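## Task

Take the yellow sponge off the desk and set it on the top of the low shelf beneath the REPAIRS sign, without moving that shelf. Every low shelf must still stand upright when you finish, and the robot must not topple or be left leaning.

## Robot and tools

ROBOT. A wheeled cart that drives forward/back and turns but cannot slide sideways, with a pan/tilt head (head_camera) and two arms, left_arm and right_arm, each with a wrist camera (left_wrist_camera, right_wrist_camera). Cart footprint: 0.53 m wide, x from -0.35 to 0.07 m; above wheel height (0.13 m) it is 0.46 m wide with its front at x = 0.01. Arm pan axes sit at x = -0.060, y = +0.155 (left) and -0.155 (right); the shoulder is 0.03 m outward from its axis at 0.89 m height. Links: upper arm 0.116, forearm 0.135, hand 0.162 m. The fixed jaw tip reaches about 0.44 m from its pan axis at most and cannot go below 0.54 m above the floor. Loose objects may occasionally get nudged by something else.

FRAMES. All positions are metres. Base frame: origin on the floor between the drive wheels, x forward, y left, z up; left_hand and right_hand are reported here and mark the fixed jaw's tip (a held object sits toward the swinging jaw). Hand axes: z along the fingers, y from swinging to fixed jaw. Odometry frame is the base frame where the scene began; base_odometry counts only wheel rotation (slip looks like travel, bumps that rotate the cart are missed); heading in rad, left positive, -3.142 to 3.142.

move. Keys base, joints, speeds form the action; cameras and blocking do not. No action = just report state and images.
- base: one velocity command {x_m_s, turn_rad_s, for_s}, not a target. x_m_s forward m/s (negative = reverse), magnitude 0.005 to 0.291 or 0; turn_rad_s leftward rad/s (negative = right), magnitude 0.02 to 1.175 or 0; for_s 0.1 to 7.5 s. Omitted velocities are 0. Ramps at 0.5 m/s2 and 2 rad/s2; if |x|/0.291 + |turn|/1.175 exceeds 1 both shrink proportionally. Near top speed, or below roughly 5 mm / 0.02 rad of motion, it may fall short: check base_odometry.
- joints: object keyed by joint name, each an absolute angle in rad (not an offset). Ranges: head_pan_rad -3.2..3.2 (0 forward, + left); head_tilt_rad -0.76..1.45 (0 level, + down); per arm: shoulder_pan -2.006..2.149, shoulder_lift -1.836..1.772, elbow_flex -1.773..1.58, wrist_flex -1.799..1.772, wrist_roll -2.816..2.978, gripper -0.03..1.944. Done tolerances: 0.02 for head, pan, roll; 0.1 lift; 0.07 elbow; 0.03 wrist_flex and gripper. Unnamed joints keep their previous target and may still be pushing.
- speeds: top speed in rad/s for this action only, 0.08 to 4.71, per joint key (no gripper key). Defaults: head 1.5, pan 1.4, lift and elbow 2, wrist_flex 1.6, roll 1.3. To retime a moving joint, resend a slightly different target with the new speed.
- cameras: list from head_camera, left_wrist_camera, right_wrist_camera, all; [] none; omitted means all only for a no-action call.
- blocking: true/omitted returns when everything is at rest; false returns within about 0.5 s while motion continues. A later move overrides the joints it names; if it omits base, a running base velocity winds down to "stopped".
An action runs at most 15 s; a joint times out after 14 s. An unknown key makes a call invalid (later calls still run); an out-of-range value gets it refused, and then later move, wait and finished_scene calls in that scene's reply are skipped, as also after an uncommanded stop.

Other tools: wait {seconds 0..10, cameras} lets time pass, ending early once earlier non-blocking moves settle (wait(0) shows an "earlier move" line). stop {cameras} brakes all running motions, which then hold and may keep pressing. zoom_image {camera, region [x0,y0,x1,y1]} in pixels from the top-left, at most 504 by 504, on the newest image of that camera. finished_scene {scene: current number} ends the scene for good; the goal must hold without the robot.

RESULTS. "move" gives done or the worst status. Status words: moving, done (base: velocity sent full time, with "(sent for a of b s)"), off_target (stopped short: load, obstacle or tripped motor), stopped, time_out, not_followed (a self-collision check refused the arm targets; the gripper still acts), limit_stop_at_motor_heat. on_its_own lists uncommanded activity. "pictures" orders the images, which may lag the state slightly. Motor temperatures: per arm, joints in joint_positions order, then gripper; small changes may be left out. MOTOR HOT appears at 55 °C; at 70 °C a motor shuts off (JOINT FAULT / HAND FAULT) and can let go. The simulation keeps running while you deliberate.

GEOMETRY. Pan: at 0 left_arm points left, right_arm right; positive is clockwise from above; forward is +1.571 (left) and -1.571 (right). Bend: lift, elbow, wrist at 0 put the upper arm near vertical (0.24 rad outward) and forearm and fingers level; positive bends down; their sum is the fingers' angle below level, and pointing straight down needs the forearm no more than 0.20 rad above level. Roll: -1.522 puts the fixed jaw on the left looking outward, 1.619 on the right, 0.049 closes in the arm's vertical plane. Over furniture with level fingers keep the fixed jaw on the left, since the hand body then sticks up, not down. Gripper: 0 tips touch, 1 about 0.075 m, 1.944 about 0.106 m; each jaw has a small fixed offset. Squeezing harder means a lower target; closing from wide open grips hardest; off_target on a jaw usually means a firm grip. For thin items use -0.03.

STOWING. Scenes start with arms folded and jaws shut (0.65 m wide). Stowed: left pan -1.75, lift 0.05, elbow 1.35, wrist_flex -1.55, roll -1.52; right the same with pan 1.75. Stow with wrist_flex and roll first, then the other three; unstow in the opposite order. Turning in place needs 0.44 m of free radius; turning or reversing near furniture can snag and tip the cart.

CAUTIONS. Loaded or outstretched joints sag downward; compensate upward next time. Hand positions can be off by centimetres. A joint stuck over 0.30 rad from target (some jaws 0.09) for about 2 s, or oscillated at 4 rad/s or more, trips to a third of its torque; reset by waiting until still, then targeting 0.2 rad back from the reading (or 0.04 beyond the range end, jaws at the end). To stop a blocked joint pushing, target its reading. Load limits: about 0.4 kg per hand at full reach, 0.7 kg within 0.28 m, 1 kg with both close in. Moving at 3 rad/s or more can fling a held item. Never let the arms or hands collide or squeeze each other. Pulling, especially on something in front, can tip the robot. Avoid dropping items, releasing them while moving, slamming, hard pushes, striking fixed or heavy objects, knocking shelves over, and lifting wheels off the floor.

Each tool is called after "Call:" in YAML: its name, and indented under it one key for each argument.

## Session

Call:
move:
  joints: {"head_tilt_rad":0.35}
  cameras: ["head_camera"]

Call:
move:
  joints: {"head_pan_rad":-1.2}
  cameras: ["head_camera"]

Call:
move:
  joints: {"head_pan_rad":-2.4}
  cameras: ["head_camera"]

Call:
move:
  joints: {"head_pan_rad":1.2}
  cameras: ["head_camera"]

Call:
move:
  joints: {"head_pan_rad":2.4}
  cameras: ["head_camera"]

Scene clock: 1.03 s.
Motor temperatures (°C): left_arm=[33 34 33 33 35 29] | right_arm=[30 29 26 27 32 27]
move: done
base_odometry: x=+0.000 y=+0.000 heading=+0.000
base_status: not commanded
joint_positions: head_pan_rad=+0.000 head_tilt_rad=+0.342 left_arm_shoulder_pan_rad=+0.000 left_arm_shoulder_lift_rad=-1.704 left_arm_elbow_flex_rad=+1.478 left_arm_wrist_flex_rad=+0.984 left_arm_wrist_roll_rad=-0.001 left_arm_gripper_rad=+0.000 right_arm_shoulder_pan_rad=+0.001 right_arm_shoulder_lift_rad=-1.670 right_arm_elbow_flex_rad=+1.496 right_arm_wrist_flex_rad=+1.032 right_arm_wrist_roll_rad=+0.000 right_arm_gripper_rad=+0.000
joint_status: all done
left_hand: x=-0.0600 y=+0.3116 z=+0.8261 quat_wxyz=(+0.395, -0.918, +0.023, +0.010) (m; base frame)
right_hand: x=-0.0602 y=-0.3015 z=+0.8125 quat_wxyz=(+0.008, +0.023, +0.937, -0.348) (m; base frame)
pictures: head_camera
Images, in order (width x height): head_camera 644x476.

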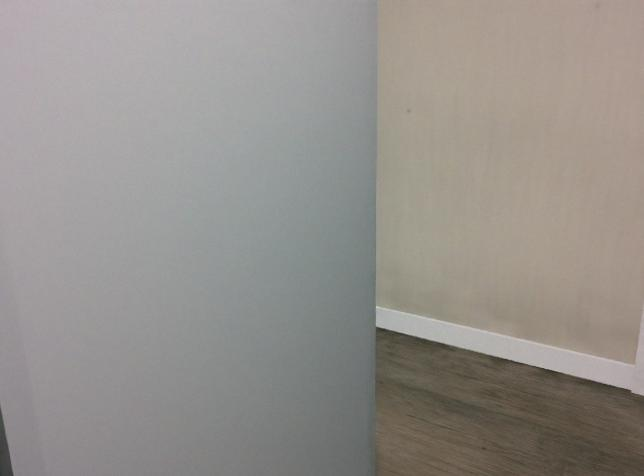

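Scene clock: 2.63 s.
move: done
base_odometry: x=+0.000 y=+0.000 heading=+0.000
base_status: not commanded
joint_positions: head_pan_rad=-1.190 head_tilt_rad=+0.342 left_arm_shoulder_pan_rad=+0.000 left_arm_shoulder_lift_rad=-1.704 left_arm_elbow_flex_rad=+1.478 left_arm_wrist_flex_rad=+0.984 left_arm_wrist_roll_rad=-0.001 left_arm_gripper_rad=+0.000 right_arm_shoulder_pan_rad=+0.001 right_arm_shoulder_lift_rad=-1.670 right_arm_elbow_flex_rad=+1.496 right_arm_wrist_flex_rad=+1.032 right_arm_wrist_roll_rad=+0.000 right_arm_gripper_rad=+0.000
joint_status: all done
left_hand: x=-0.0600 y=+0.3116 z=+0.8261 quat_wxyz=(+0.395, -0.918, +0.023, +0.010) (m; base frame)
right_hand: x=-0.0602 y=-0.3015 z=+0.8125 quat_wxyz=(+0.008, +0.023, +0.937, -0.348) (m; base frame)
pictures: head_camera
Images, in order (width x height): head_camera 644x476.

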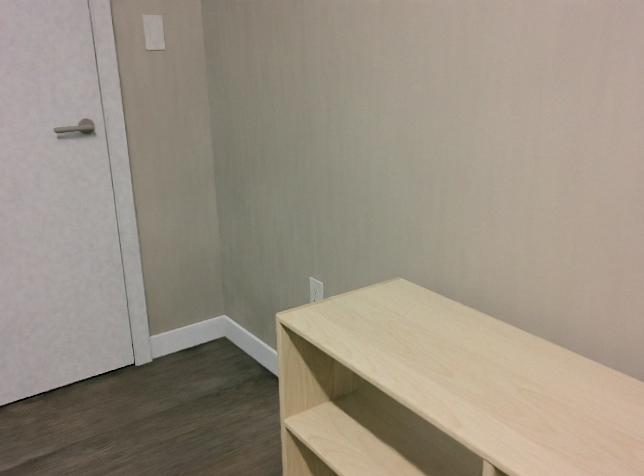

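Scene clock: 4.23 s.
move: done
base_odometry: x=+0.000 y=+0.000 heading=+0.000
base_status: not commanded
joint_positions: head_pan_rad=-2.391 head_tilt_rad=+0.342 left_arm_shoulder_pan_rad=+0.000 left_arm_shoulder_lift_rad=-1.704 left_arm_elbow_flex_rad=+1.478 left_arm_wrist_flex_rad=+0.984 left_arm_wrist_roll_rad=-0.001 left_arm_gripper_rad=+0.000 right_arm_shoulder_pan_rad=+0.001 right_arm_shoulder_lift_rad=-1.670 right_arm_elbow_flex_rad=+1.496 right_arm_wrist_flex_rad=+1.032 right_arm_wrist_roll_rad=+0.000 right_arm_gripper_rad=+0.000
joint_status: all done
left_hand: x=-0.0600 y=+0.3116 z=+0.8261 quat_wxyz=(+0.395, -0.918, +0.023, +0.010) (m; base frame)
right_hand: x=-0.0602 y=-0.3015 z=+0.8125 quat_wxyz=(+0.008, +0.023, +0.937, -0.348) (m; base frame)
pictures: head_camera
Images, in order (width x height): head_camera 644x476.

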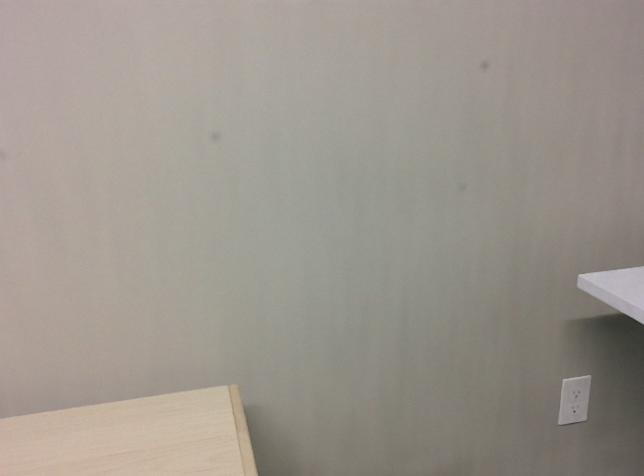

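Scene clock: 7.43 s.
move: done
base_odometry: x=+0.000 y=+0.000 heading=+0.000
base_status: not commanded
joint_positions: head_pan_rad=+1.189 head_tilt_rad=+0.342 left_arm_shoulder_pan_rad=+0.000 left_arm_shoulder_lift_rad=-1.704 left_arm_elbow_flex_rad=+1.478 left_arm_wrist_flex_rad=+0.984 left_arm_wrist_roll_rad=-0.001 left_arm_gripper_rad=+0.000 right_arm_shoulder_pan_rad=+0.001 right_arm_shoulder_lift_rad=-1.670 right_arm_elbow_flex_rad=+1.496 right_arm_wrist_flex_rad=+1.032 right_arm_wrist_roll_rad=+0.000 right_arm_gripper_rad=+0.000
joint_status: all done
left_hand: x=-0.0600 y=+0.3116 z=+0.8261 quat_wxyz=(+0.395, -0.918, +0.023, +0.010) (m; base frame)
right_hand: x=-0.0602 y=-0.3015 z=+0.8125 quat_wxyz=(+0.008, +0.023, +0.937, -0.348) (m; base frame)
pictures: head_camera
Images, in order (width x height): head_camera 644x476.

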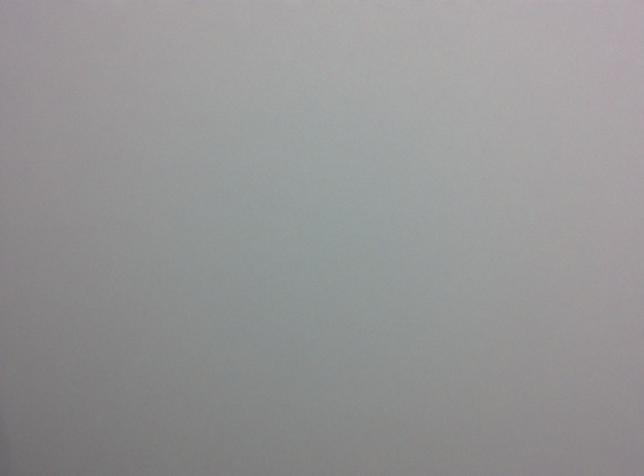

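Scene clock: 9.03 s.
move: done
base_odometry: x=+0.000 y=+0.000 heading=+0.000
base_status: not commanded
joint_positions: head_pan_rad=+2.390 head_tilt_rad=+0.342 left_arm_shoulder_pan_rad=+0.000 left_arm_shoulder_lift_rad=-1.704 left_arm_elbow_flex_rad=+1.478 left_arm_wrist_flex_rad=+0.984 left_arm_wrist_roll_rad=-0.001 left_arm_gripper_rad=+0.000 right_arm_shoulder_pan_rad=+0.001 right_arm_shoulder_lift_rad=-1.670 right_arm_elbow_flex_rad=+1.496 right_arm_wrist_flex_rad=+1.032 right_arm_wrist_roll_rad=+0.000 right_arm_gripper_rad=+0.000
joint_status: all done
left_hand: x=-0.0600 y=+0.3116 z=+0.8261 quat_wxyz=(+0.395, -0.918, +0.023, +0.010) (m; base frame)
right_hand: x=-0.0602 y=-0.3015 z=+0.8125 quat_wxyz=(+0.008, +0.023, +0.937, -0.348) (m; base frame)
pictures: head_camera
Images, in order (width x height): head_camera 644x476.

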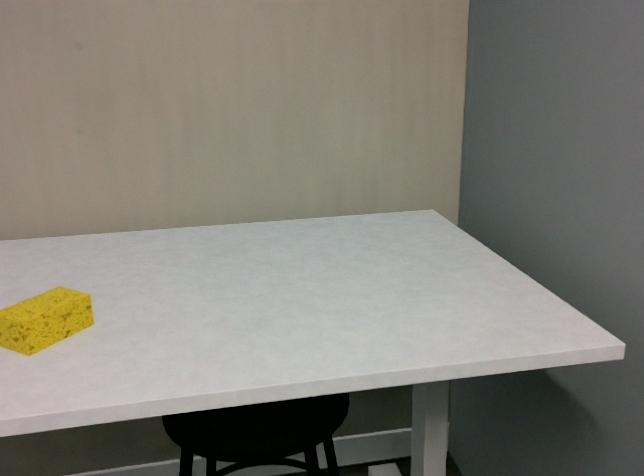

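Call:
move:
  joints: {"head_pan_rad":2.9,"head_tilt_rad":0.5}
  cameras: ["head_camera"]

Call:
move:
  joints: {"head_pan_rad":-1.75,"head_tilt_rad":0.0}
  cameras: ["head_camera"]

Call:
move:
  joints: {"head_pan_rad":-1.75,"head_tilt_rad":0.6}
  cameras: ["head_camera"]

Call:
move:
  joints: {"head_pan_rad":-0.7,"head_tilt_rad":0.0}
  cameras: ["head_camera"]

Scene clock: 24.77 s.
move: done
base_odometry: x=+0.000 y=+0.000 heading=+0.000
base_status: not commanded
joint_positions: head_pan_rad=+2.890 head_tilt_rad=+0.493 left_arm_shoulder_pan_rad=+0.000 left_arm_shoulder_lift_rad=-1.704 left_arm_elbow_flex_rad=+1.478 left_arm_wrist_flex_rad=+0.984 left_arm_wrist_roll_rad=-0.001 left_arm_gripper_rad=+0.000 right_arm_shoulder_pan_rad=+0.001 right_arm_shoulder_lift_rad=-1.670 right_arm_elbow_flex_rad=+1.496 right_arm_wrist_flex_rad=+1.032 right_arm_wrist_roll_rad=+0.000 right_arm_gripper_rad=+0.000
joint_status: all done
left_hand: x=-0.0600 y=+0.3116 z=+0.8261 quat_wxyz=(+0.395, -0.918, +0.023, +0.010) (m; base frame)
right_hand: x=-0.0602 y=-0.3015 z=+0.8125 quat_wxyz=(+0.008, +0.023, +0.937, -0.348) (m; base frame)
pictures: head_camera
Images, in order (width x height): head_camera 644x476.

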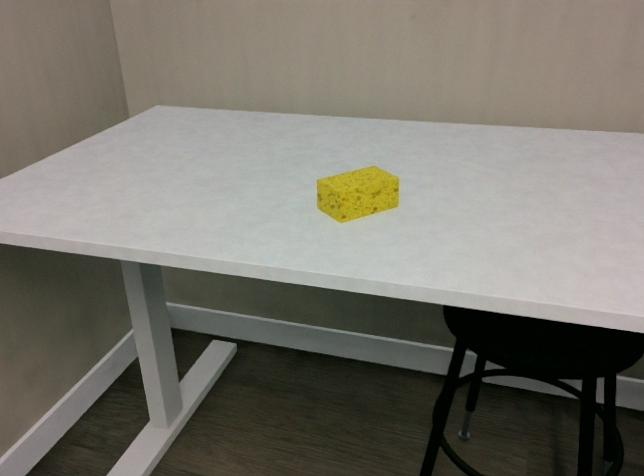

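Scene clock: 28.67 s.
move: done
base_odometry: x=+0.000 y=+0.000 heading=+0.000
base_status: not commanded
joint_positions: head_pan_rad=-1.741 head_tilt_rad=+0.010 left_arm_shoulder_pan_rad=+0.000 left_arm_shoulder_lift_rad=-1.704 left_arm_elbow_flex_rad=+1.478 left_arm_wrist_flex_rad=+0.984 left_arm_wrist_roll_rad=-0.001 left_arm_gripper_rad=+0.000 right_arm_shoulder_pan_rad=+0.001 right_arm_shoulder_lift_rad=-1.670 right_arm_elbow_flex_rad=+1.496 right_arm_wrist_flex_rad=+1.032 right_arm_wrist_roll_rad=+0.000 right_arm_gripper_rad=+0.000
joint_status: all done
left_hand: x=-0.0600 y=+0.3116 z=+0.8261 quat_wxyz=(+0.395, -0.918, +0.023, +0.010) (m; base frame)
right_hand: x=-0.0602 y=-0.3015 z=+0.8125 quat_wxyz=(+0.008, +0.023, +0.937, -0.348) (m; base frame)
pictures: head_camera
Images, in order (width x height): head_camera 644x476.

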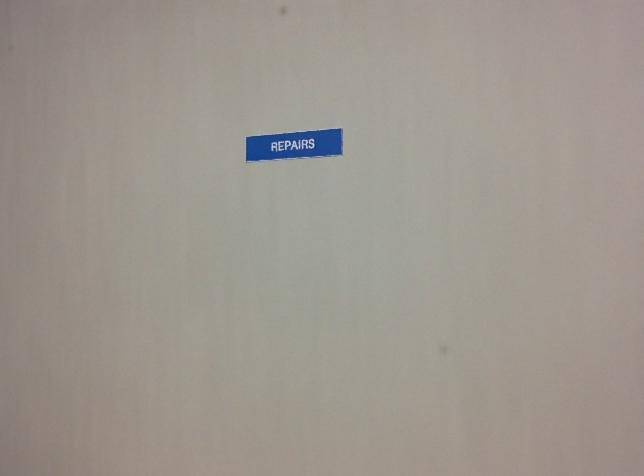

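Scene clock: 29.87 s.
move: done
base_odometry: x=+0.000 y=+0.000 heading=+0.000
base_status: not commanded
joint_positions: head_pan_rad=-1.741 head_tilt_rad=+0.593 left_arm_shoulder_pan_rad=+0.000 left_arm_shoulder_lift_rad=-1.704 left_arm_elbow_flex_rad=+1.478 left_arm_wrist_flex_rad=+0.984 left_arm_wrist_roll_rad=-0.001 left_arm_gripper_rad=+0.000 right_arm_shoulder_pan_rad=+0.001 right_arm_shoulder_lift_rad=-1.670 right_arm_elbow_flex_rad=+1.496 right_arm_wrist_flex_rad=+1.032 right_arm_wrist_roll_rad=+0.000 right_arm_gripper_rad=+0.000
joint_status: all done
left_hand: x=-0.0600 y=+0.3116 z=+0.8261 quat_wxyz=(+0.395, -0.918, +0.023, +0.010) (m; base frame)
right_hand: x=-0.0602 y=-0.3015 z=+0.8125 quat_wxyz=(+0.008, +0.023, +0.937, -0.348) (m; base frame)
pictures: head_camera
Images, in order (width x height): head_camera 644x476.

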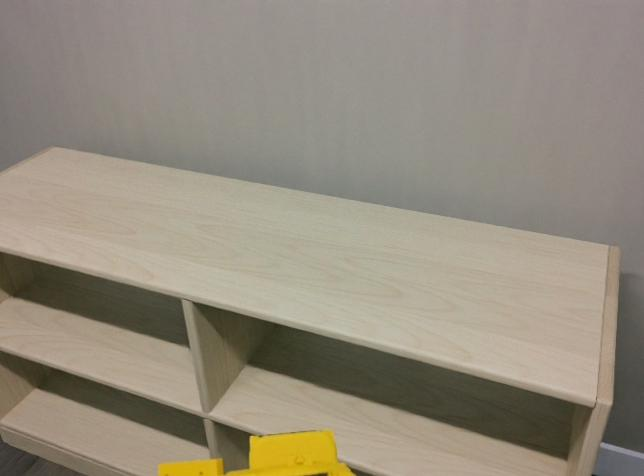

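Scene clock: 31.37 s.
move: done
base_odometry: x=+0.000 y=+0.000 heading=+0.000
base_status: not commanded
joint_positions: head_pan_rad=-0.710 head_tilt_rad=+0.010 left_arm_shoulder_pan_rad=+0.000 left_arm_shoulder_lift_rad=-1.704 left_arm_elbow_flex_rad=+1.478 left_arm_wrist_flex_rad=+0.984 left_arm_wrist_roll_rad=-0.001 left_arm_gripper_rad=+0.000 right_arm_shoulder_pan_rad=+0.001 right_arm_shoulder_lift_rad=-1.670 right_arm_elbow_flex_rad=+1.496 right_arm_wrist_flex_rad=+1.032 right_arm_wrist_roll_rad=+0.000 right_arm_gripper_rad=+0.000
joint_status: all done
left_hand: x=-0.0600 y=+0.3116 z=+0.8261 quat_wxyz=(+0.395, -0.918, +0.023, +0.010) (m; base frame)
right_hand: x=-0.0602 y=-0.3015 z=+0.8125 quat_wxyz=(+0.008, +0.023, +0.937, -0.348) (m; base frame)
pictures: head_camera
Images, in order (width x height): head_camera 644x476.

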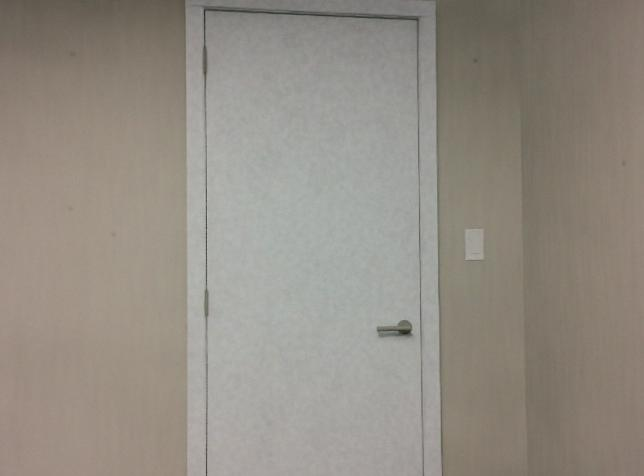

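Call:
move:
  joints: {"head_pan_rad":1.2,"head_tilt_rad":1.1}
  cameras: ["head_camera"]

Call:
move:
  joints: {"head_pan_rad":0.2,"head_tilt_rad":0.9}
  cameras: ["head_camera"]

Call:
move:
  joints: {"head_pan_rad":-2.07,"head_tilt_rad":1.1}
  cameras: ["head_camera"]

Scene clock: 64.00 s.
move: done
base_odometry: x=+0.000 y=+0.000 heading=+0.000
base_status: not commanded
joint_positions: head_pan_rad=+1.189 head_tilt_rad=+1.094 left_arm_shoulder_pan_rad=+0.000 left_arm_shoulder_lift_rad=-1.704 left_arm_elbow_flex_rad=+1.478 left_arm_wrist_flex_rad=+0.984 left_arm_wrist_roll_rad=-0.001 left_arm_gripper_rad=+0.000 right_arm_shoulder_pan_rad=+0.001 right_arm_shoulder_lift_rad=-1.670 right_arm_elbow_flex_rad=+1.496 right_arm_wrist_flex_rad=+1.032 right_arm_wrist_roll_rad=+0.000 right_arm_gripper_rad=+0.000
joint_status: all done
left_hand: x=-0.0600 y=+0.3116 z=+0.8261 quat_wxyz=(+0.395, -0.918, +0.023, +0.010) (m; base frame)
right_hand: x=-0.0602 y=-0.3015 z=+0.8125 quat_wxyz=(+0.008, +0.023, +0.937, -0.348) (m; base frame)
pictures: head_camera
Images, in order (width x height): head_camera 644x476.

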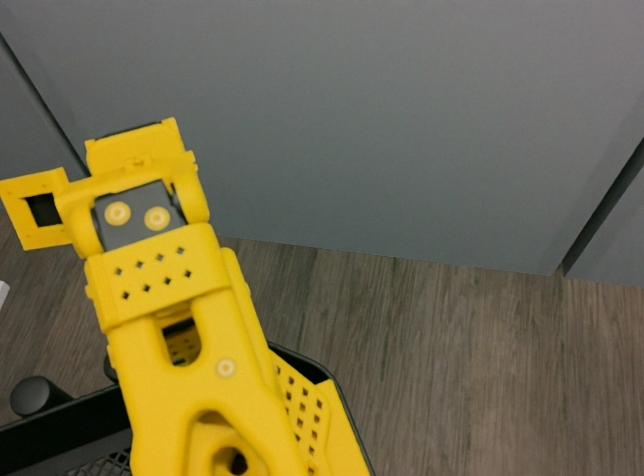

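Scene clock: 65.47 s.
move: done
base_odometry: x=+0.000 y=+0.000 heading=+0.000
base_status: not commanded
joint_positions: head_pan_rad=+0.209 head_tilt_rad=+0.914 left_arm_shoulder_pan_rad=+0.000 left_arm_shoulder_lift_rad=-1.704 left_arm_elbow_flex_rad=+1.478 left_arm_wrist_flex_rad=+0.984 left_arm_wrist_roll_rad=-0.001 left_arm_gripper_rad=+0.000 right_arm_shoulder_pan_rad=+0.001 right_arm_shoulder_lift_rad=-1.670 right_arm_elbow_flex_rad=+1.496 right_arm_wrist_flex_rad=+1.032 right_arm_wrist_roll_rad=+0.000 right_arm_gripper_rad=+0.000
joint_status: all done
left_hand: x=-0.0600 y=+0.3116 z=+0.8261 quat_wxyz=(+0.395, -0.918, +0.023, +0.010) (m; base frame)
right_hand: x=-0.0602 y=-0.3015 z=+0.8125 quat_wxyz=(+0.008, +0.023, +0.937, -0.348) (m; base frame)
pictures: head_camera
Images, in order (width x height): head_camera 644x476.

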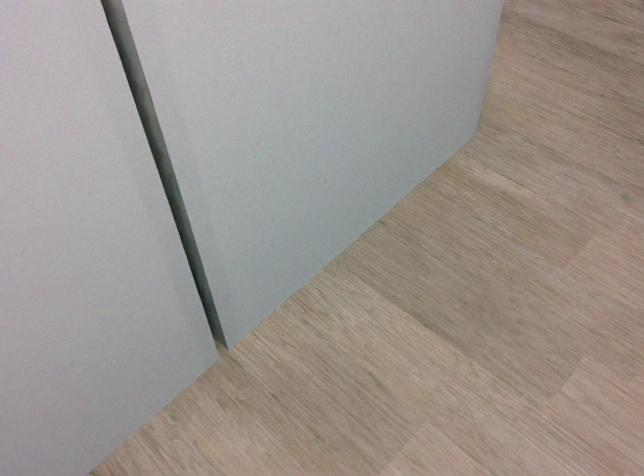

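Scene clock: 67.80 s.
move: done
base_odometry: x=+0.000 y=+0.000 heading=+0.000
base_status: not commanded
joint_positions: head_pan_rad=-2.060 head_tilt_rad=+1.094 left_arm_shoulder_pan_rad=+0.000 left_arm_shoulder_lift_rad=-1.704 left_arm_elbow_flex_rad=+1.478 left_arm_wrist_flex_rad=+0.984 left_arm_wrist_roll_rad=-0.001 left_arm_gripper_rad=+0.000 right_arm_shoulder_pan_rad=+0.001 right_arm_shoulder_lift_rad=-1.670 right_arm_elbow_flex_rad=+1.496 right_arm_wrist_flex_rad=+1.032 right_arm_wrist_roll_rad=+0.000 right_arm_gripper_rad=+0.000
joint_status: all done
left_hand: x=-0.0600 y=+0.3116 z=+0.8261 quat_wxyz=(+0.395, -0.918, +0.023, +0.010) (m; base frame)
right_hand: x=-0.0602 y=-0.3015 z=+0.8125 quat_wxyz=(+0.008, +0.023, +0.937, -0.348) (m; base frame)
pictures: head_camera
Images, in order (width x height): head_camera 644x476.

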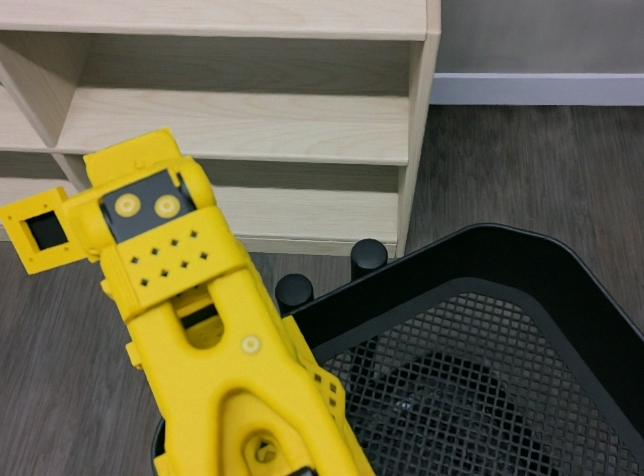

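Call:
move:
  base: {"turn_rad_s":0.9,"for_s":2.93}
  joints: {"head_pan_rad":0.1,"head_tilt_rad":0.6}
  speeds: {"head_pan_rad":3}
  cameras: ["head_camera"]

Scene clock: 81.93 s.
move: done
base_odometry: x=-0.001 y=+0.000 heading=+2.639
base_status: done (sent for 2.93 of 2.93 s)
joint_positions: head_pan_rad=+0.089 head_tilt_rad=+0.613 left_arm_shoulder_pan_rad=-0.006 left_arm_shoulder_lift_rad=-1.704 left_arm_elbow_flex_rad=+1.478 left_arm_wrist_flex_rad=+0.984 left_arm_wrist_roll_rad=-0.001 left_arm_gripper_rad=+0.000 right_arm_shoulder_pan_rad=-0.002 right_arm_shoulder_lift_rad=-1.670 right_arm_elbow_flex_rad=+1.496 right_arm_wrist_flex_rad=+1.032 right_arm_wrist_roll_rad=+0.000 right_arm_gripper_rad=+0.000
joint_status: all done
left_hand: x=-0.0609 y=+0.3116 z=+0.8261 quat_wxyz=(+0.395, -0.918, +0.020, +0.011) (m; base frame)
right_hand: x=-0.0597 y=-0.3015 z=+0.8125 quat_wxyz=(+0.009, +0.022, +0.937, -0.348) (m; base frame)
pictures: head_camera
Images, in order (width x height): head_camera 644x476.

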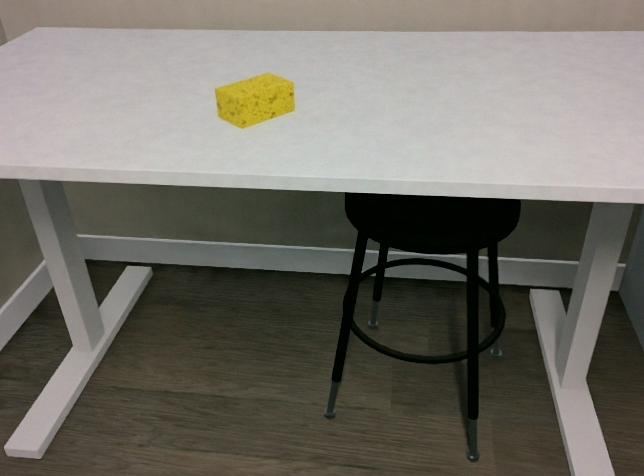

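Call:
move:
  base: {"x_m_s":0.25,"for_s":2.4}
  joints: {"head_pan_rad":0.2,"head_tilt_rad":0.9,"left_arm_shoulder_lift_rad":0.2,"left_arm_elbow_flex_rad":0.0,"left_arm_wrist_flex_rad":0.9,"left_arm_shoulder_pan_rad":1.2,"left_arm_wrist_roll_rad":-2.32,"left_arm_gripper_rad":1.944}
  cameras: ["head_camera","left_wrist_camera"]

Scene clock: 133.77 s.
move: done
base_odometry: x=-0.528 y=+0.289 heading=+2.637
base_status: done (sent for 2.4 of 2.4 s)
joint_positions: head_pan_rad=+0.189 head_tilt_rad=+0.894 left_arm_shoulder_pan_rad=+1.203 left_arm_shoulder_lift_rad=+0.206 left_arm_elbow_flex_rad=+0.034 left_arm_wrist_flex_rad=+0.909 left_arm_wrist_roll_rad=-2.316 left_arm_gripper_rad=+1.927 right_arm_shoulder_pan_rad=+0.000 right_arm_shoulder_lift_rad=-1.670 right_arm_elbow_flex_rad=+1.496 right_arm_wrist_flex_rad=+1.032 right_arm_wrist_roll_rad=+0.000 right_arm_gripper_rad=+0.000
joint_status: all done
left_hand: x=+0.2028 y=+0.2623 z=+0.8272 quat_wxyz=(+0.175, +0.206, +0.956, +0.115) (m; base frame)
right_hand: x=-0.0600 y=-0.3015 z=+0.8125 quat_wxyz=(+0.009, +0.023, +0.937, -0.348) (m; base frame)
pictures: head_camera, left_wrist_camera
Images, in order (width x height): head_camera 644x476, left_wrist_camera 644x476.

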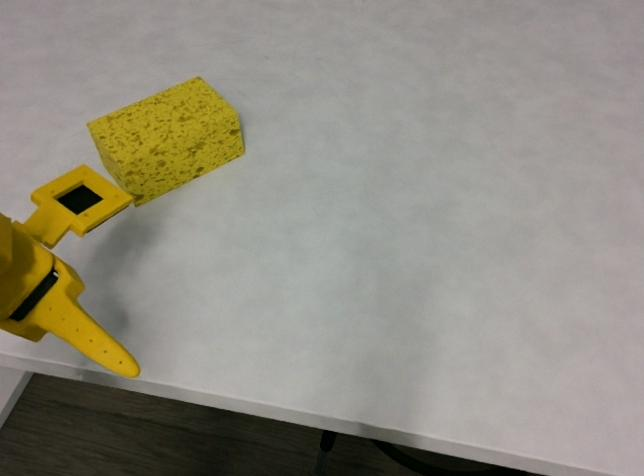

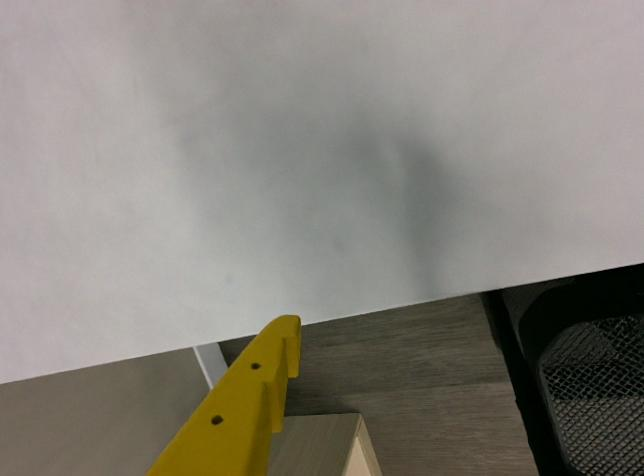

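Call:
move:
  base: {"x_m_s":0.12,"for_s":1.08}
  joints: {"head_pan_rad":0.5,"head_tilt_rad":1.0,"left_arm_shoulder_lift_rad":0.26,"left_arm_elbow_flex_rad":-0.07,"left_arm_wrist_flex_rad":0.81,"left_arm_shoulder_pan_rad":1.446,"left_arm_wrist_roll_rad":0.77}
  speeds: {"left_arm_wrist_roll_rad":2.5}
  cameras: ["head_camera","left_wrist_camera"]

Scene clock: 181.40 s.
move: done
base_odometry: x=-0.640 y=+0.351 heading=+2.638
base_status: done (sent for 1.07 of 1.07 s)
joint_positions: head_pan_rad=+0.489 head_tilt_rad=+0.994 left_arm_shoulder_pan_rad=+1.439 left_arm_shoulder_lift_rad=+0.267 left_arm_elbow_flex_rad=-0.036 left_arm_wrist_flex_rad=+0.820 left_arm_wrist_roll_rad=+0.765 left_arm_gripper_rad=+1.927 right_arm_shoulder_pan_rad=+0.003 right_arm_shoulder_lift_rad=-1.670 right_arm_elbow_flex_rad=+1.496 right_arm_wrist_flex_rad=+1.032 right_arm_wrist_roll_rad=+0.000 right_arm_gripper_rad=+0.000
joint_status: all done
left_hand: x=+0.2326 y=+0.1882 z=+0.8271 quat_wxyz=(+0.122, -0.904, +0.342, -0.226) (m; base frame)
right_hand: x=-0.0604 y=-0.3015 z=+0.8125 quat_wxyz=(+0.008, +0.024, +0.937, -0.348) (m; base frame)
pictures: head_camera, left_wrist_camera
Images, in order (width x height): head_camera 644x476, left_wrist_camera 644x476.

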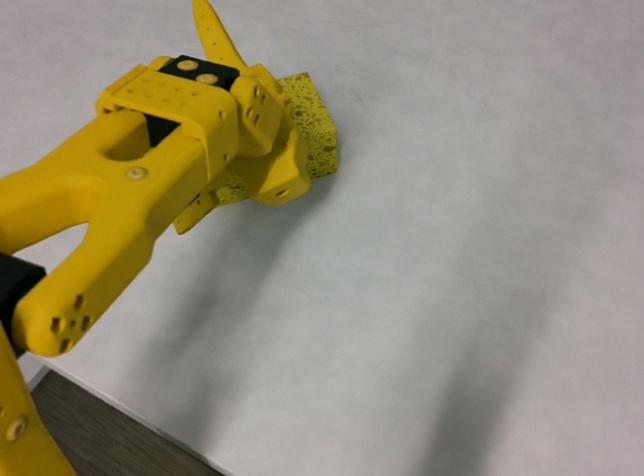

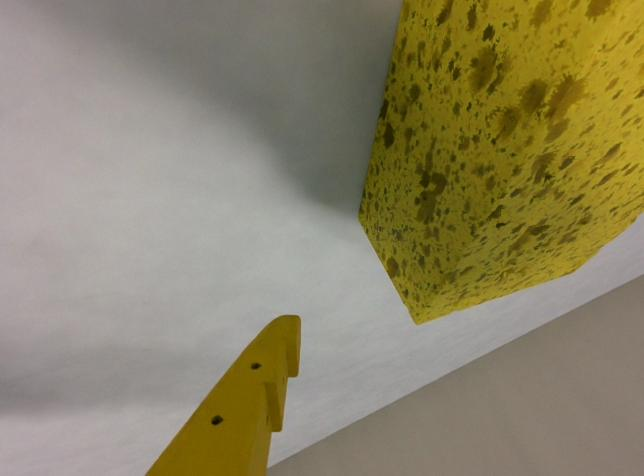

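Call:
move:
  joints: {"left_arm_shoulder_lift_rad":0.70,"left_arm_elbow_flex_rad":-0.66,"left_arm_wrist_flex_rad":1.22,"left_arm_shoulder_pan_rad":1.446}
  speeds: {"left_arm_shoulder_lift_rad":0.5,"left_arm_elbow_flex_rad":0.7,"left_arm_wrist_flex_rad":0.5}
  cameras: ["head_camera","left_wrist_camera"]

Scene clock: 210.17 s.
move: done
base_odometry: x=-0.640 y=+0.351 heading=+2.638
base_status: not commanded
joint_positions: head_pan_rad=+0.489 head_tilt_rad=+0.994 left_arm_shoulder_pan_rad=+1.439 left_arm_shoulder_lift_rad=+0.711 left_arm_elbow_flex_rad=-0.628 left_arm_wrist_flex_rad=+1.214 left_arm_wrist_roll_rad=+0.765 left_arm_gripper_rad=+1.927 right_arm_shoulder_pan_rad=+0.003 right_arm_shoulder_lift_rad=-1.670 right_arm_elbow_flex_rad=+1.496 right_arm_wrist_flex_rad=+1.032 right_arm_wrist_roll_rad=+0.000 right_arm_gripper_rad=+0.000
joint_status: all done
left_hand: x=+0.2360 y=+0.1887 z=+0.7990 quat_wxyz=(+0.065, -0.927, +0.350, -0.121) (m; base frame)
right_hand: x=-0.0604 y=-0.3015 z=+0.8125 quat_wxyz=(+0.008, +0.024, +0.937, -0.348) (m; base frame)
pictures: head_camera, left_wrist_camera
Images, in order (width x height): head_camera 644x476, left_wrist_camera 644x476.

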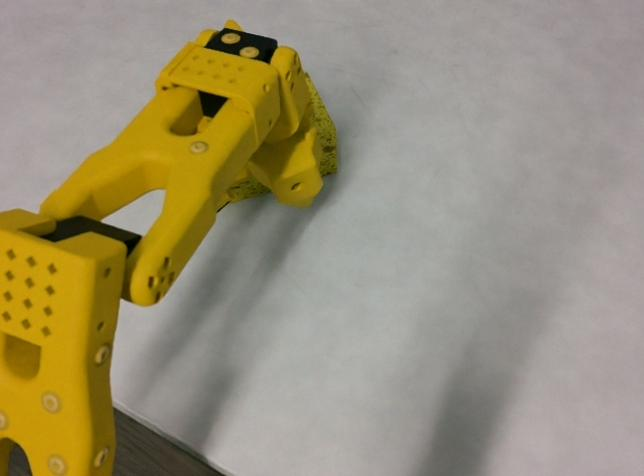

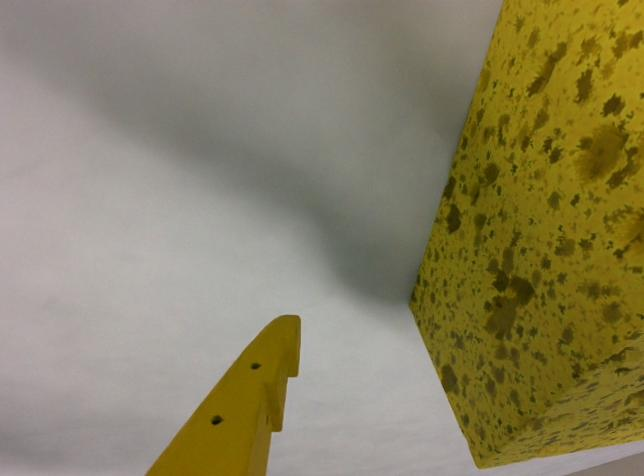

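Call:
move:
  joints: {"left_arm_shoulder_lift_rad":0.81,"left_arm_elbow_flex_rad":-0.62,"left_arm_wrist_flex_rad":1.12,"left_arm_shoulder_pan_rad":1.43}
  speeds: {"left_arm_shoulder_lift_rad":0.4,"left_arm_elbow_flex_rad":0.4,"left_arm_wrist_flex_rad":0.4}
  cameras: ["head_camera","left_wrist_camera"]

Scene clock: 245.50 s.
move: done
base_odometry: x=-0.640 y=+0.351 heading=+2.638
base_status: not commanded
joint_positions: head_pan_rad=+0.489 head_tilt_rad=+0.994 left_arm_shoulder_pan_rad=+1.436 left_arm_shoulder_lift_rad=+0.818 left_arm_elbow_flex_rad=-0.619 left_arm_wrist_flex_rad=+1.128 left_arm_wrist_roll_rad=+0.765 left_arm_gripper_rad=+1.927 right_arm_shoulder_pan_rad=+0.003 right_arm_shoulder_lift_rad=-1.670 right_arm_elbow_flex_rad=+1.496 right_arm_wrist_flex_rad=+1.032 right_arm_wrist_roll_rad=+0.000 right_arm_gripper_rad=+0.000
joint_status: all done
left_hand: x=+0.2361 y=+0.1896 z=+0.7718 quat_wxyz=(+0.058, -0.929, +0.350, -0.107) (m; base frame)
right_hand: x=-0.0604 y=-0.3015 z=+0.8125 quat_wxyz=(+0.008, +0.024, +0.937, -0.348) (m; base frame)
pictures: head_camera, left_wrist_camera
Images, in order (width x height): head_camera 644x476, left_wrist_camera 644x476.

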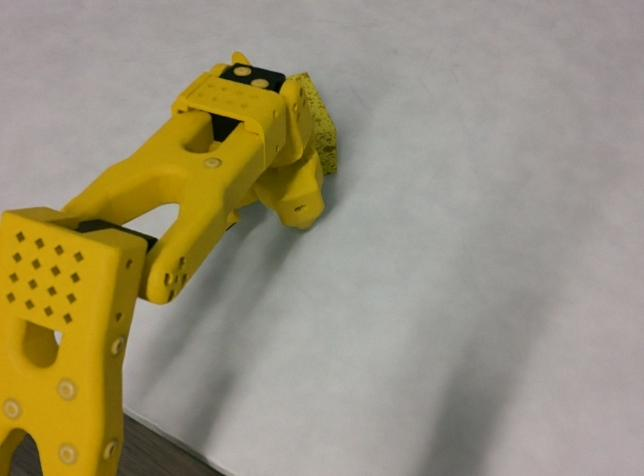

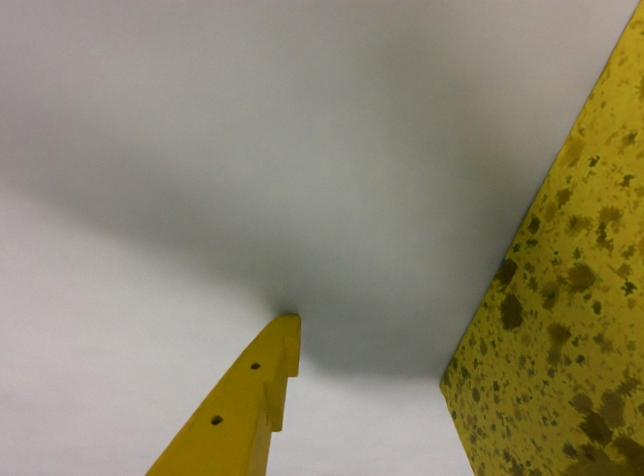

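Call:
move:
  joints: {"left_arm_shoulder_lift_rad":0.94,"left_arm_elbow_flex_rad":-0.85,"left_arm_wrist_flex_rad":1.23,"left_arm_shoulder_pan_rad":1.385}
  speeds: {"left_arm_shoulder_lift_rad":0.4,"left_arm_elbow_flex_rad":0.72,"left_arm_wrist_flex_rad":0.35}
  cameras: ["head_camera","left_wrist_camera"]

Scene clock: 266.70 s.
move: done
base_odometry: x=-0.640 y=+0.351 heading=+2.638
base_status: not commanded
joint_positions: head_pan_rad=+0.489 head_tilt_rad=+0.994 left_arm_shoulder_pan_rad=+1.398 left_arm_shoulder_lift_rad=+0.939 left_arm_elbow_flex_rad=-0.831 left_arm_wrist_flex_rad=+1.225 left_arm_wrist_roll_rad=+0.772 left_arm_gripper_rad=+1.927 right_arm_shoulder_pan_rad=+0.003 right_arm_shoulder_lift_rad=-1.670 right_arm_elbow_flex_rad=+1.496 right_arm_wrist_flex_rad=+1.032 right_arm_wrist_roll_rad=+0.000 right_arm_gripper_rad=+0.000
joint_status: all done
left_hand: x=+0.2411 y=+0.2020 z=+0.7710 quat_wxyz=(+0.058, -0.937, +0.328, -0.104) (m; base frame)
right_hand: x=-0.0604 y=-0.3015 z=+0.8125 quat_wxyz=(+0.008, +0.024, +0.937, -0.348) (m; base frame)
pictures: head_camera, left_wrist_camera
Images, in order (width x height): head_camera 644x476, left_wrist_camera 644x476.

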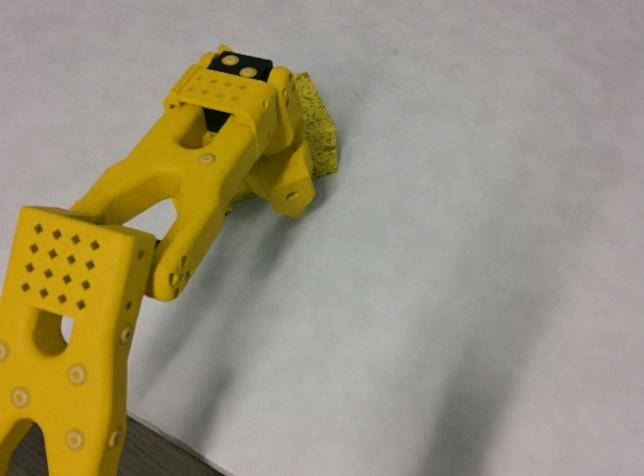

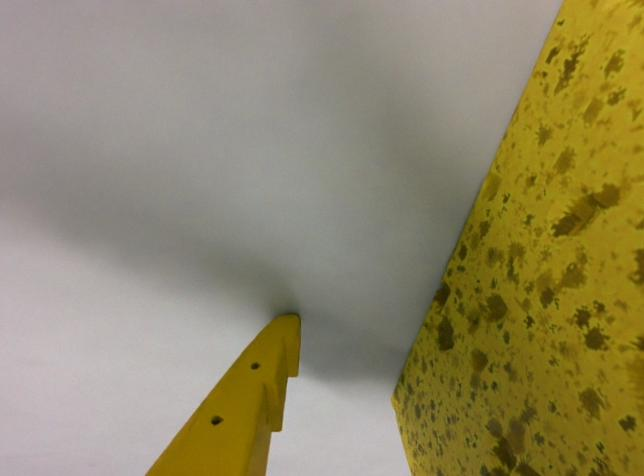

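Call:
move:
  joints: {"left_arm_shoulder_lift_rad":1.05,"left_arm_elbow_flex_rad":-1.03,"left_arm_wrist_flex_rad":1.32,"left_arm_shoulder_pan_rad":1.34}
  speeds: {"left_arm_shoulder_lift_rad":0.4,"left_arm_elbow_flex_rad":0.72,"left_arm_wrist_flex_rad":0.35}
  cameras: ["head_camera","left_wrist_camera"]

Call:
move:
  joints: {"left_arm_gripper_rad":0.9}
  cameras: ["head_camera","left_wrist_camera"]

Scene clock: 277.30 s.
move: done
base_odometry: x=-0.640 y=+0.351 heading=+2.638
base_status: not commanded
joint_positions: head_pan_rad=+0.489 head_tilt_rad=+0.994 left_arm_shoulder_pan_rad=+1.358 left_arm_shoulder_lift_rad=+1.045 left_arm_elbow_flex_rad=-1.020 left_arm_wrist_flex_rad=+1.318 left_arm_wrist_roll_rad=+0.772 left_arm_gripper_rad=+1.927 right_arm_shoulder_pan_rad=+0.003 right_arm_shoulder_lift_rad=-1.670 right_arm_elbow_flex_rad=+1.496 right_arm_wrist_flex_rad=+1.032 right_arm_wrist_roll_rad=+0.000 right_arm_gripper_rad=+0.000
joint_status: all done
left_hand: x=+0.2416 y=+0.2145 z=+0.7703 quat_wxyz=(+0.057, -0.944, +0.310, -0.098) (m; base frame)
right_hand: x=-0.0604 y=-0.3015 z=+0.8125 quat_wxyz=(+0.008, +0.024, +0.937, -0.348) (m; base frame)
pictures: head_camera, left_wrist_camera
Images, in order (width x height): head_camera 644x476, left_wrist_camera 644x476.

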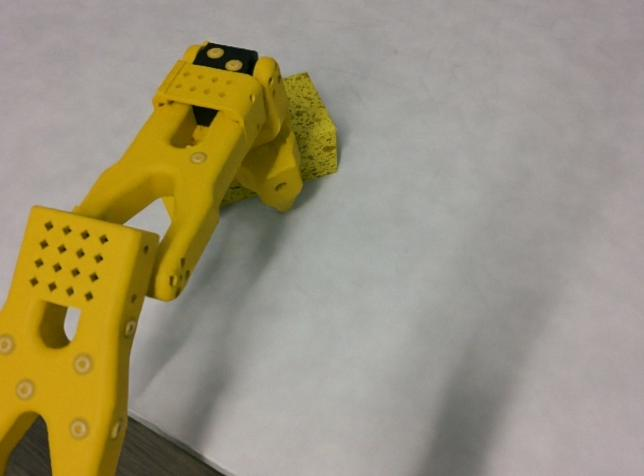

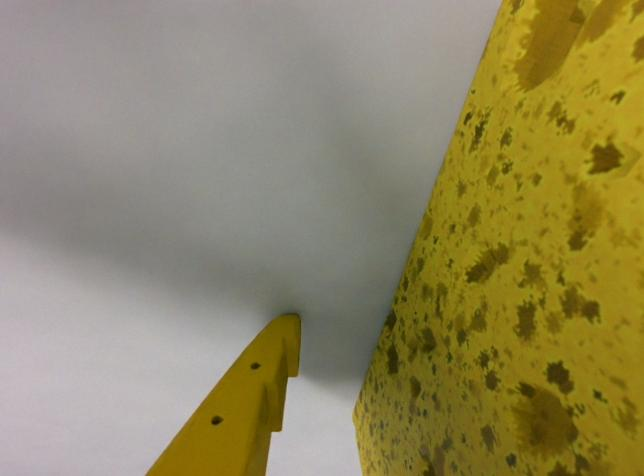

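Scene clock: 278.43 s.
move: off_target
base_odometry: x=-0.640 y=+0.351 heading=+2.638
base_status: not commanded
joint_positions: head_pan_rad=+0.489 head_tilt_rad=+0.994 left_arm_shoulder_pan_rad=+1.338 left_arm_shoulder_lift_rad=+1.019 left_arm_elbow_flex_rad=-1.056 left_arm_wrist_flex_rad=+1.303 left_arm_wrist_roll_rad=+0.765 left_arm_gripper_rad=+0.943 right_arm_shoulder_pan_rad=+0.003 right_arm_shoulder_lift_rad=-1.670 right_arm_elbow_flex_rad=+1.496 right_arm_wrist_flex_rad=+1.032 right_arm_wrist_roll_rad=+0.000 right_arm_gripper_rad=+0.000
joint_status: left_arm_gripper_rad off_target (ended at +0.943, target +0.900)
left_hand: x=+0.2509 y=+0.2231 z=+0.7845 quat_wxyz=(+0.079, -0.941, +0.302, -0.130) (m; base frame)
right_hand: x=-0.0604 y=-0.3015 z=+0.8125 quat_wxyz=(+0.008, +0.024, +0.937, -0.348) (m; base frame)
pictures: head_camera, left_wrist_camera
Images, in order (width x height): head_camera 644x476, left_wrist_camera 644x476.

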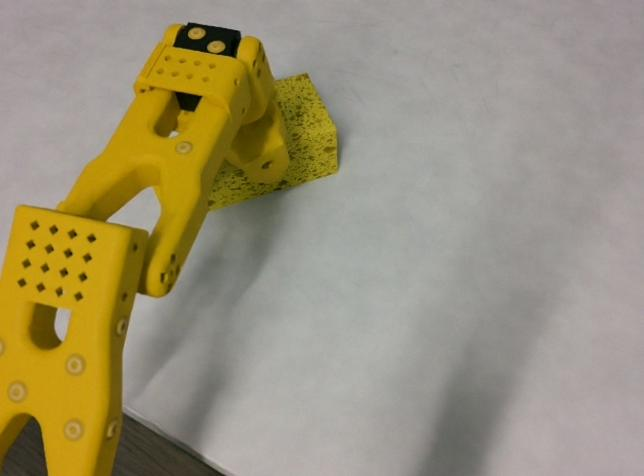

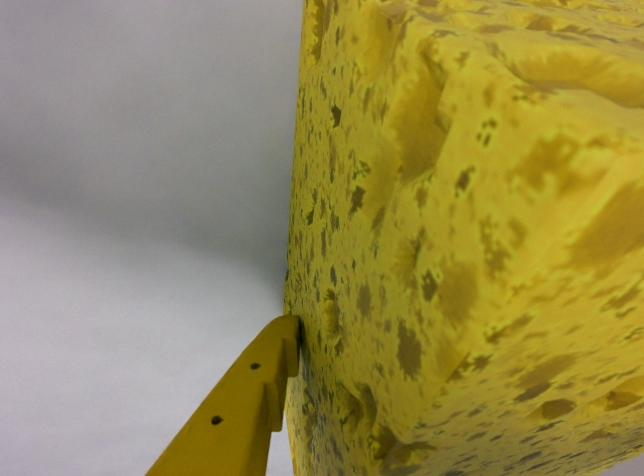

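Call:
move:
  joints: {"left_arm_gripper_rad":0.86}

Call:
move:
  joints: {"left_arm_shoulder_lift_rad":0.3,"left_arm_elbow_flex_rad":-0.7,"left_arm_wrist_flex_rad":1.6}
  speeds: {"left_arm_shoulder_lift_rad":0.6,"left_arm_elbow_flex_rad":0.3,"left_arm_wrist_flex_rad":0.25}
  cameras: ["head_camera","left_wrist_camera"]

Scene clock: 284.90 s.
move: off_target
base_odometry: x=-0.640 y=+0.351 heading=+2.638
base_status: not commanded
joint_positions: head_pan_rad=+0.489 head_tilt_rad=+0.994 left_arm_shoulder_pan_rad=+1.338 left_arm_shoulder_lift_rad=+1.016 left_arm_elbow_flex_rad=-1.058 left_arm_wrist_flex_rad=+1.303 left_arm_wrist_roll_rad=+0.765 left_arm_gripper_rad=+0.913 right_arm_shoulder_pan_rad=+0.003 right_arm_shoulder_lift_rad=-1.670 right_arm_elbow_flex_rad=+1.496 right_arm_wrist_flex_rad=+1.032 right_arm_wrist_roll_rad=+0.000 right_arm_gripper_rad=+0.000
joint_status: left_arm_gripper_rad off_target (ended at +0.913, target +0.860)
left_hand: x=+0.2515 y=+0.2232 z=+0.7857 quat_wxyz=(+0.080, -0.941, +0.302, -0.132) (m; base frame)
right_hand: x=-0.0604 y=-0.3015 z=+0.8125 quat_wxyz=(+0.008, +0.024, +0.937, -0.348) (m; base frame)
pictures: none

Scene clock: 286.70 s.
move: done
base_odometry: x=-0.640 y=+0.351 heading=+2.638
base_status: not commanded
joint_positions: head_pan_rad=+0.489 head_tilt_rad=+0.994 left_arm_shoulder_pan_rad=+1.338 left_arm_shoulder_lift_rad=+0.356 left_arm_elbow_flex_rad=-0.699 left_arm_wrist_flex_rad=+1.594 left_arm_wrist_roll_rad=+0.768 left_arm_gripper_rad=+0.865 right_arm_shoulder_pan_rad=+0.003 right_arm_shoulder_lift_rad=-1.670 right_arm_elbow_flex_rad=+1.496 right_arm_wrist_flex_rad=+1.032 right_arm_wrist_roll_rad=+0.000 right_arm_gripper_rad=+0.000
joint_status: all done
on_its_own: left_arm_gripper_rad moved -0.048 to your old target +0.860
left_hand: x=+0.2002 y=+0.2110 z=+0.8857 quat_wxyz=(+0.082, -0.940, +0.301, -0.136) (m; base frame)
right_hand: x=-0.0604 y=-0.3015 z=+0.8125 quat_wxyz=(+0.008, +0.024, +0.937, -0.348) (m; base frame)
pictures: head_camera, left_wrist_camera
Images, in order (width x height): head_camera 644x476, left_wrist_camera 644x476.

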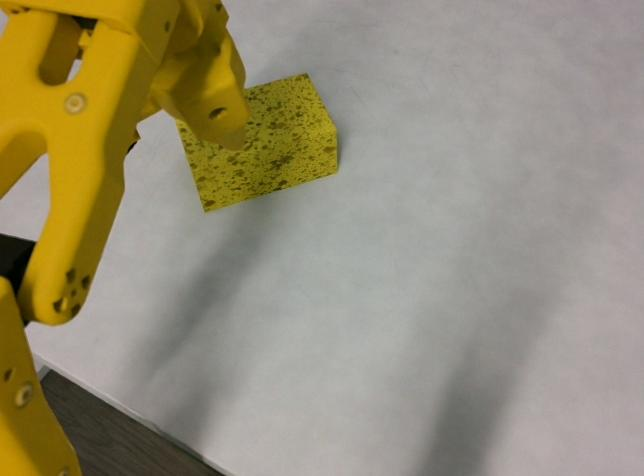

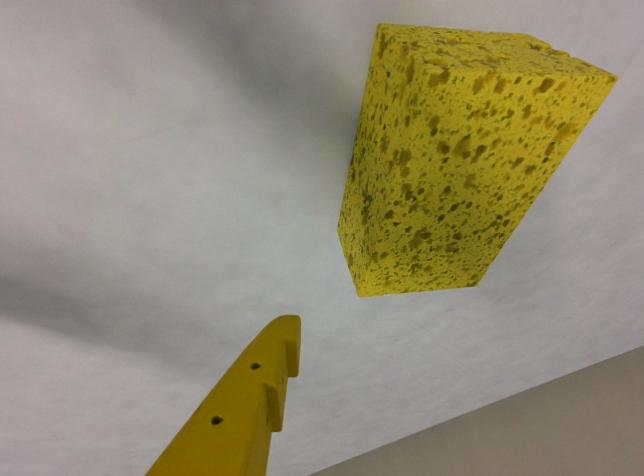

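Call:
move:
  joints: {"left_arm_gripper_rad":1.944,"left_arm_shoulder_lift_rad":0.27,"left_arm_elbow_flex_rad":-0.27,"left_arm_wrist_flex_rad":1.1,"left_arm_wrist_roll_rad":0.7,"head_pan_rad":-0.2,"head_tilt_rad":1.35}
  cameras: ["head_camera"]

Scene clock: 329.50 s.
move: done
base_odometry: x=-0.640 y=+0.351 heading=+2.638
base_status: not commanded
joint_positions: head_pan_rad=-0.190 head_tilt_rad=+1.344 left_arm_shoulder_pan_rad=+1.338 left_arm_shoulder_lift_rad=+0.324 left_arm_elbow_flex_rad=-0.266 left_arm_wrist_flex_rad=+1.109 left_arm_wrist_roll_rad=+0.706 left_arm_gripper_rad=+1.927 right_arm_shoulder_pan_rad=+0.003 right_arm_shoulder_lift_rad=-1.670 right_arm_elbow_flex_rad=+1.496 right_arm_wrist_flex_rad=+1.032 right_arm_wrist_roll_rad=+0.000 right_arm_gripper_rad=+0.000
joint_status: all done
left_hand: x=+0.2187 y=+0.2158 z=+0.8391 quat_wxyz=(+0.109, -0.924, +0.327, -0.168) (m; base frame)
right_hand: x=-0.0604 y=-0.3015 z=+0.8125 quat_wxyz=(+0.008, +0.024, +0.937, -0.348) (m; base frame)
pictures: head_camera
Images, in order (width x height): head_camera 644x476.

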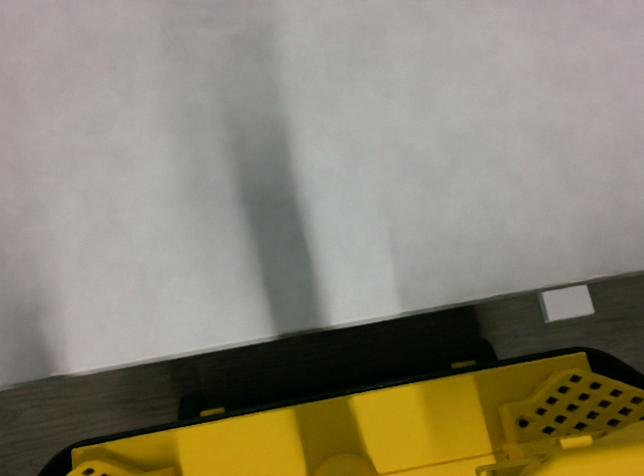

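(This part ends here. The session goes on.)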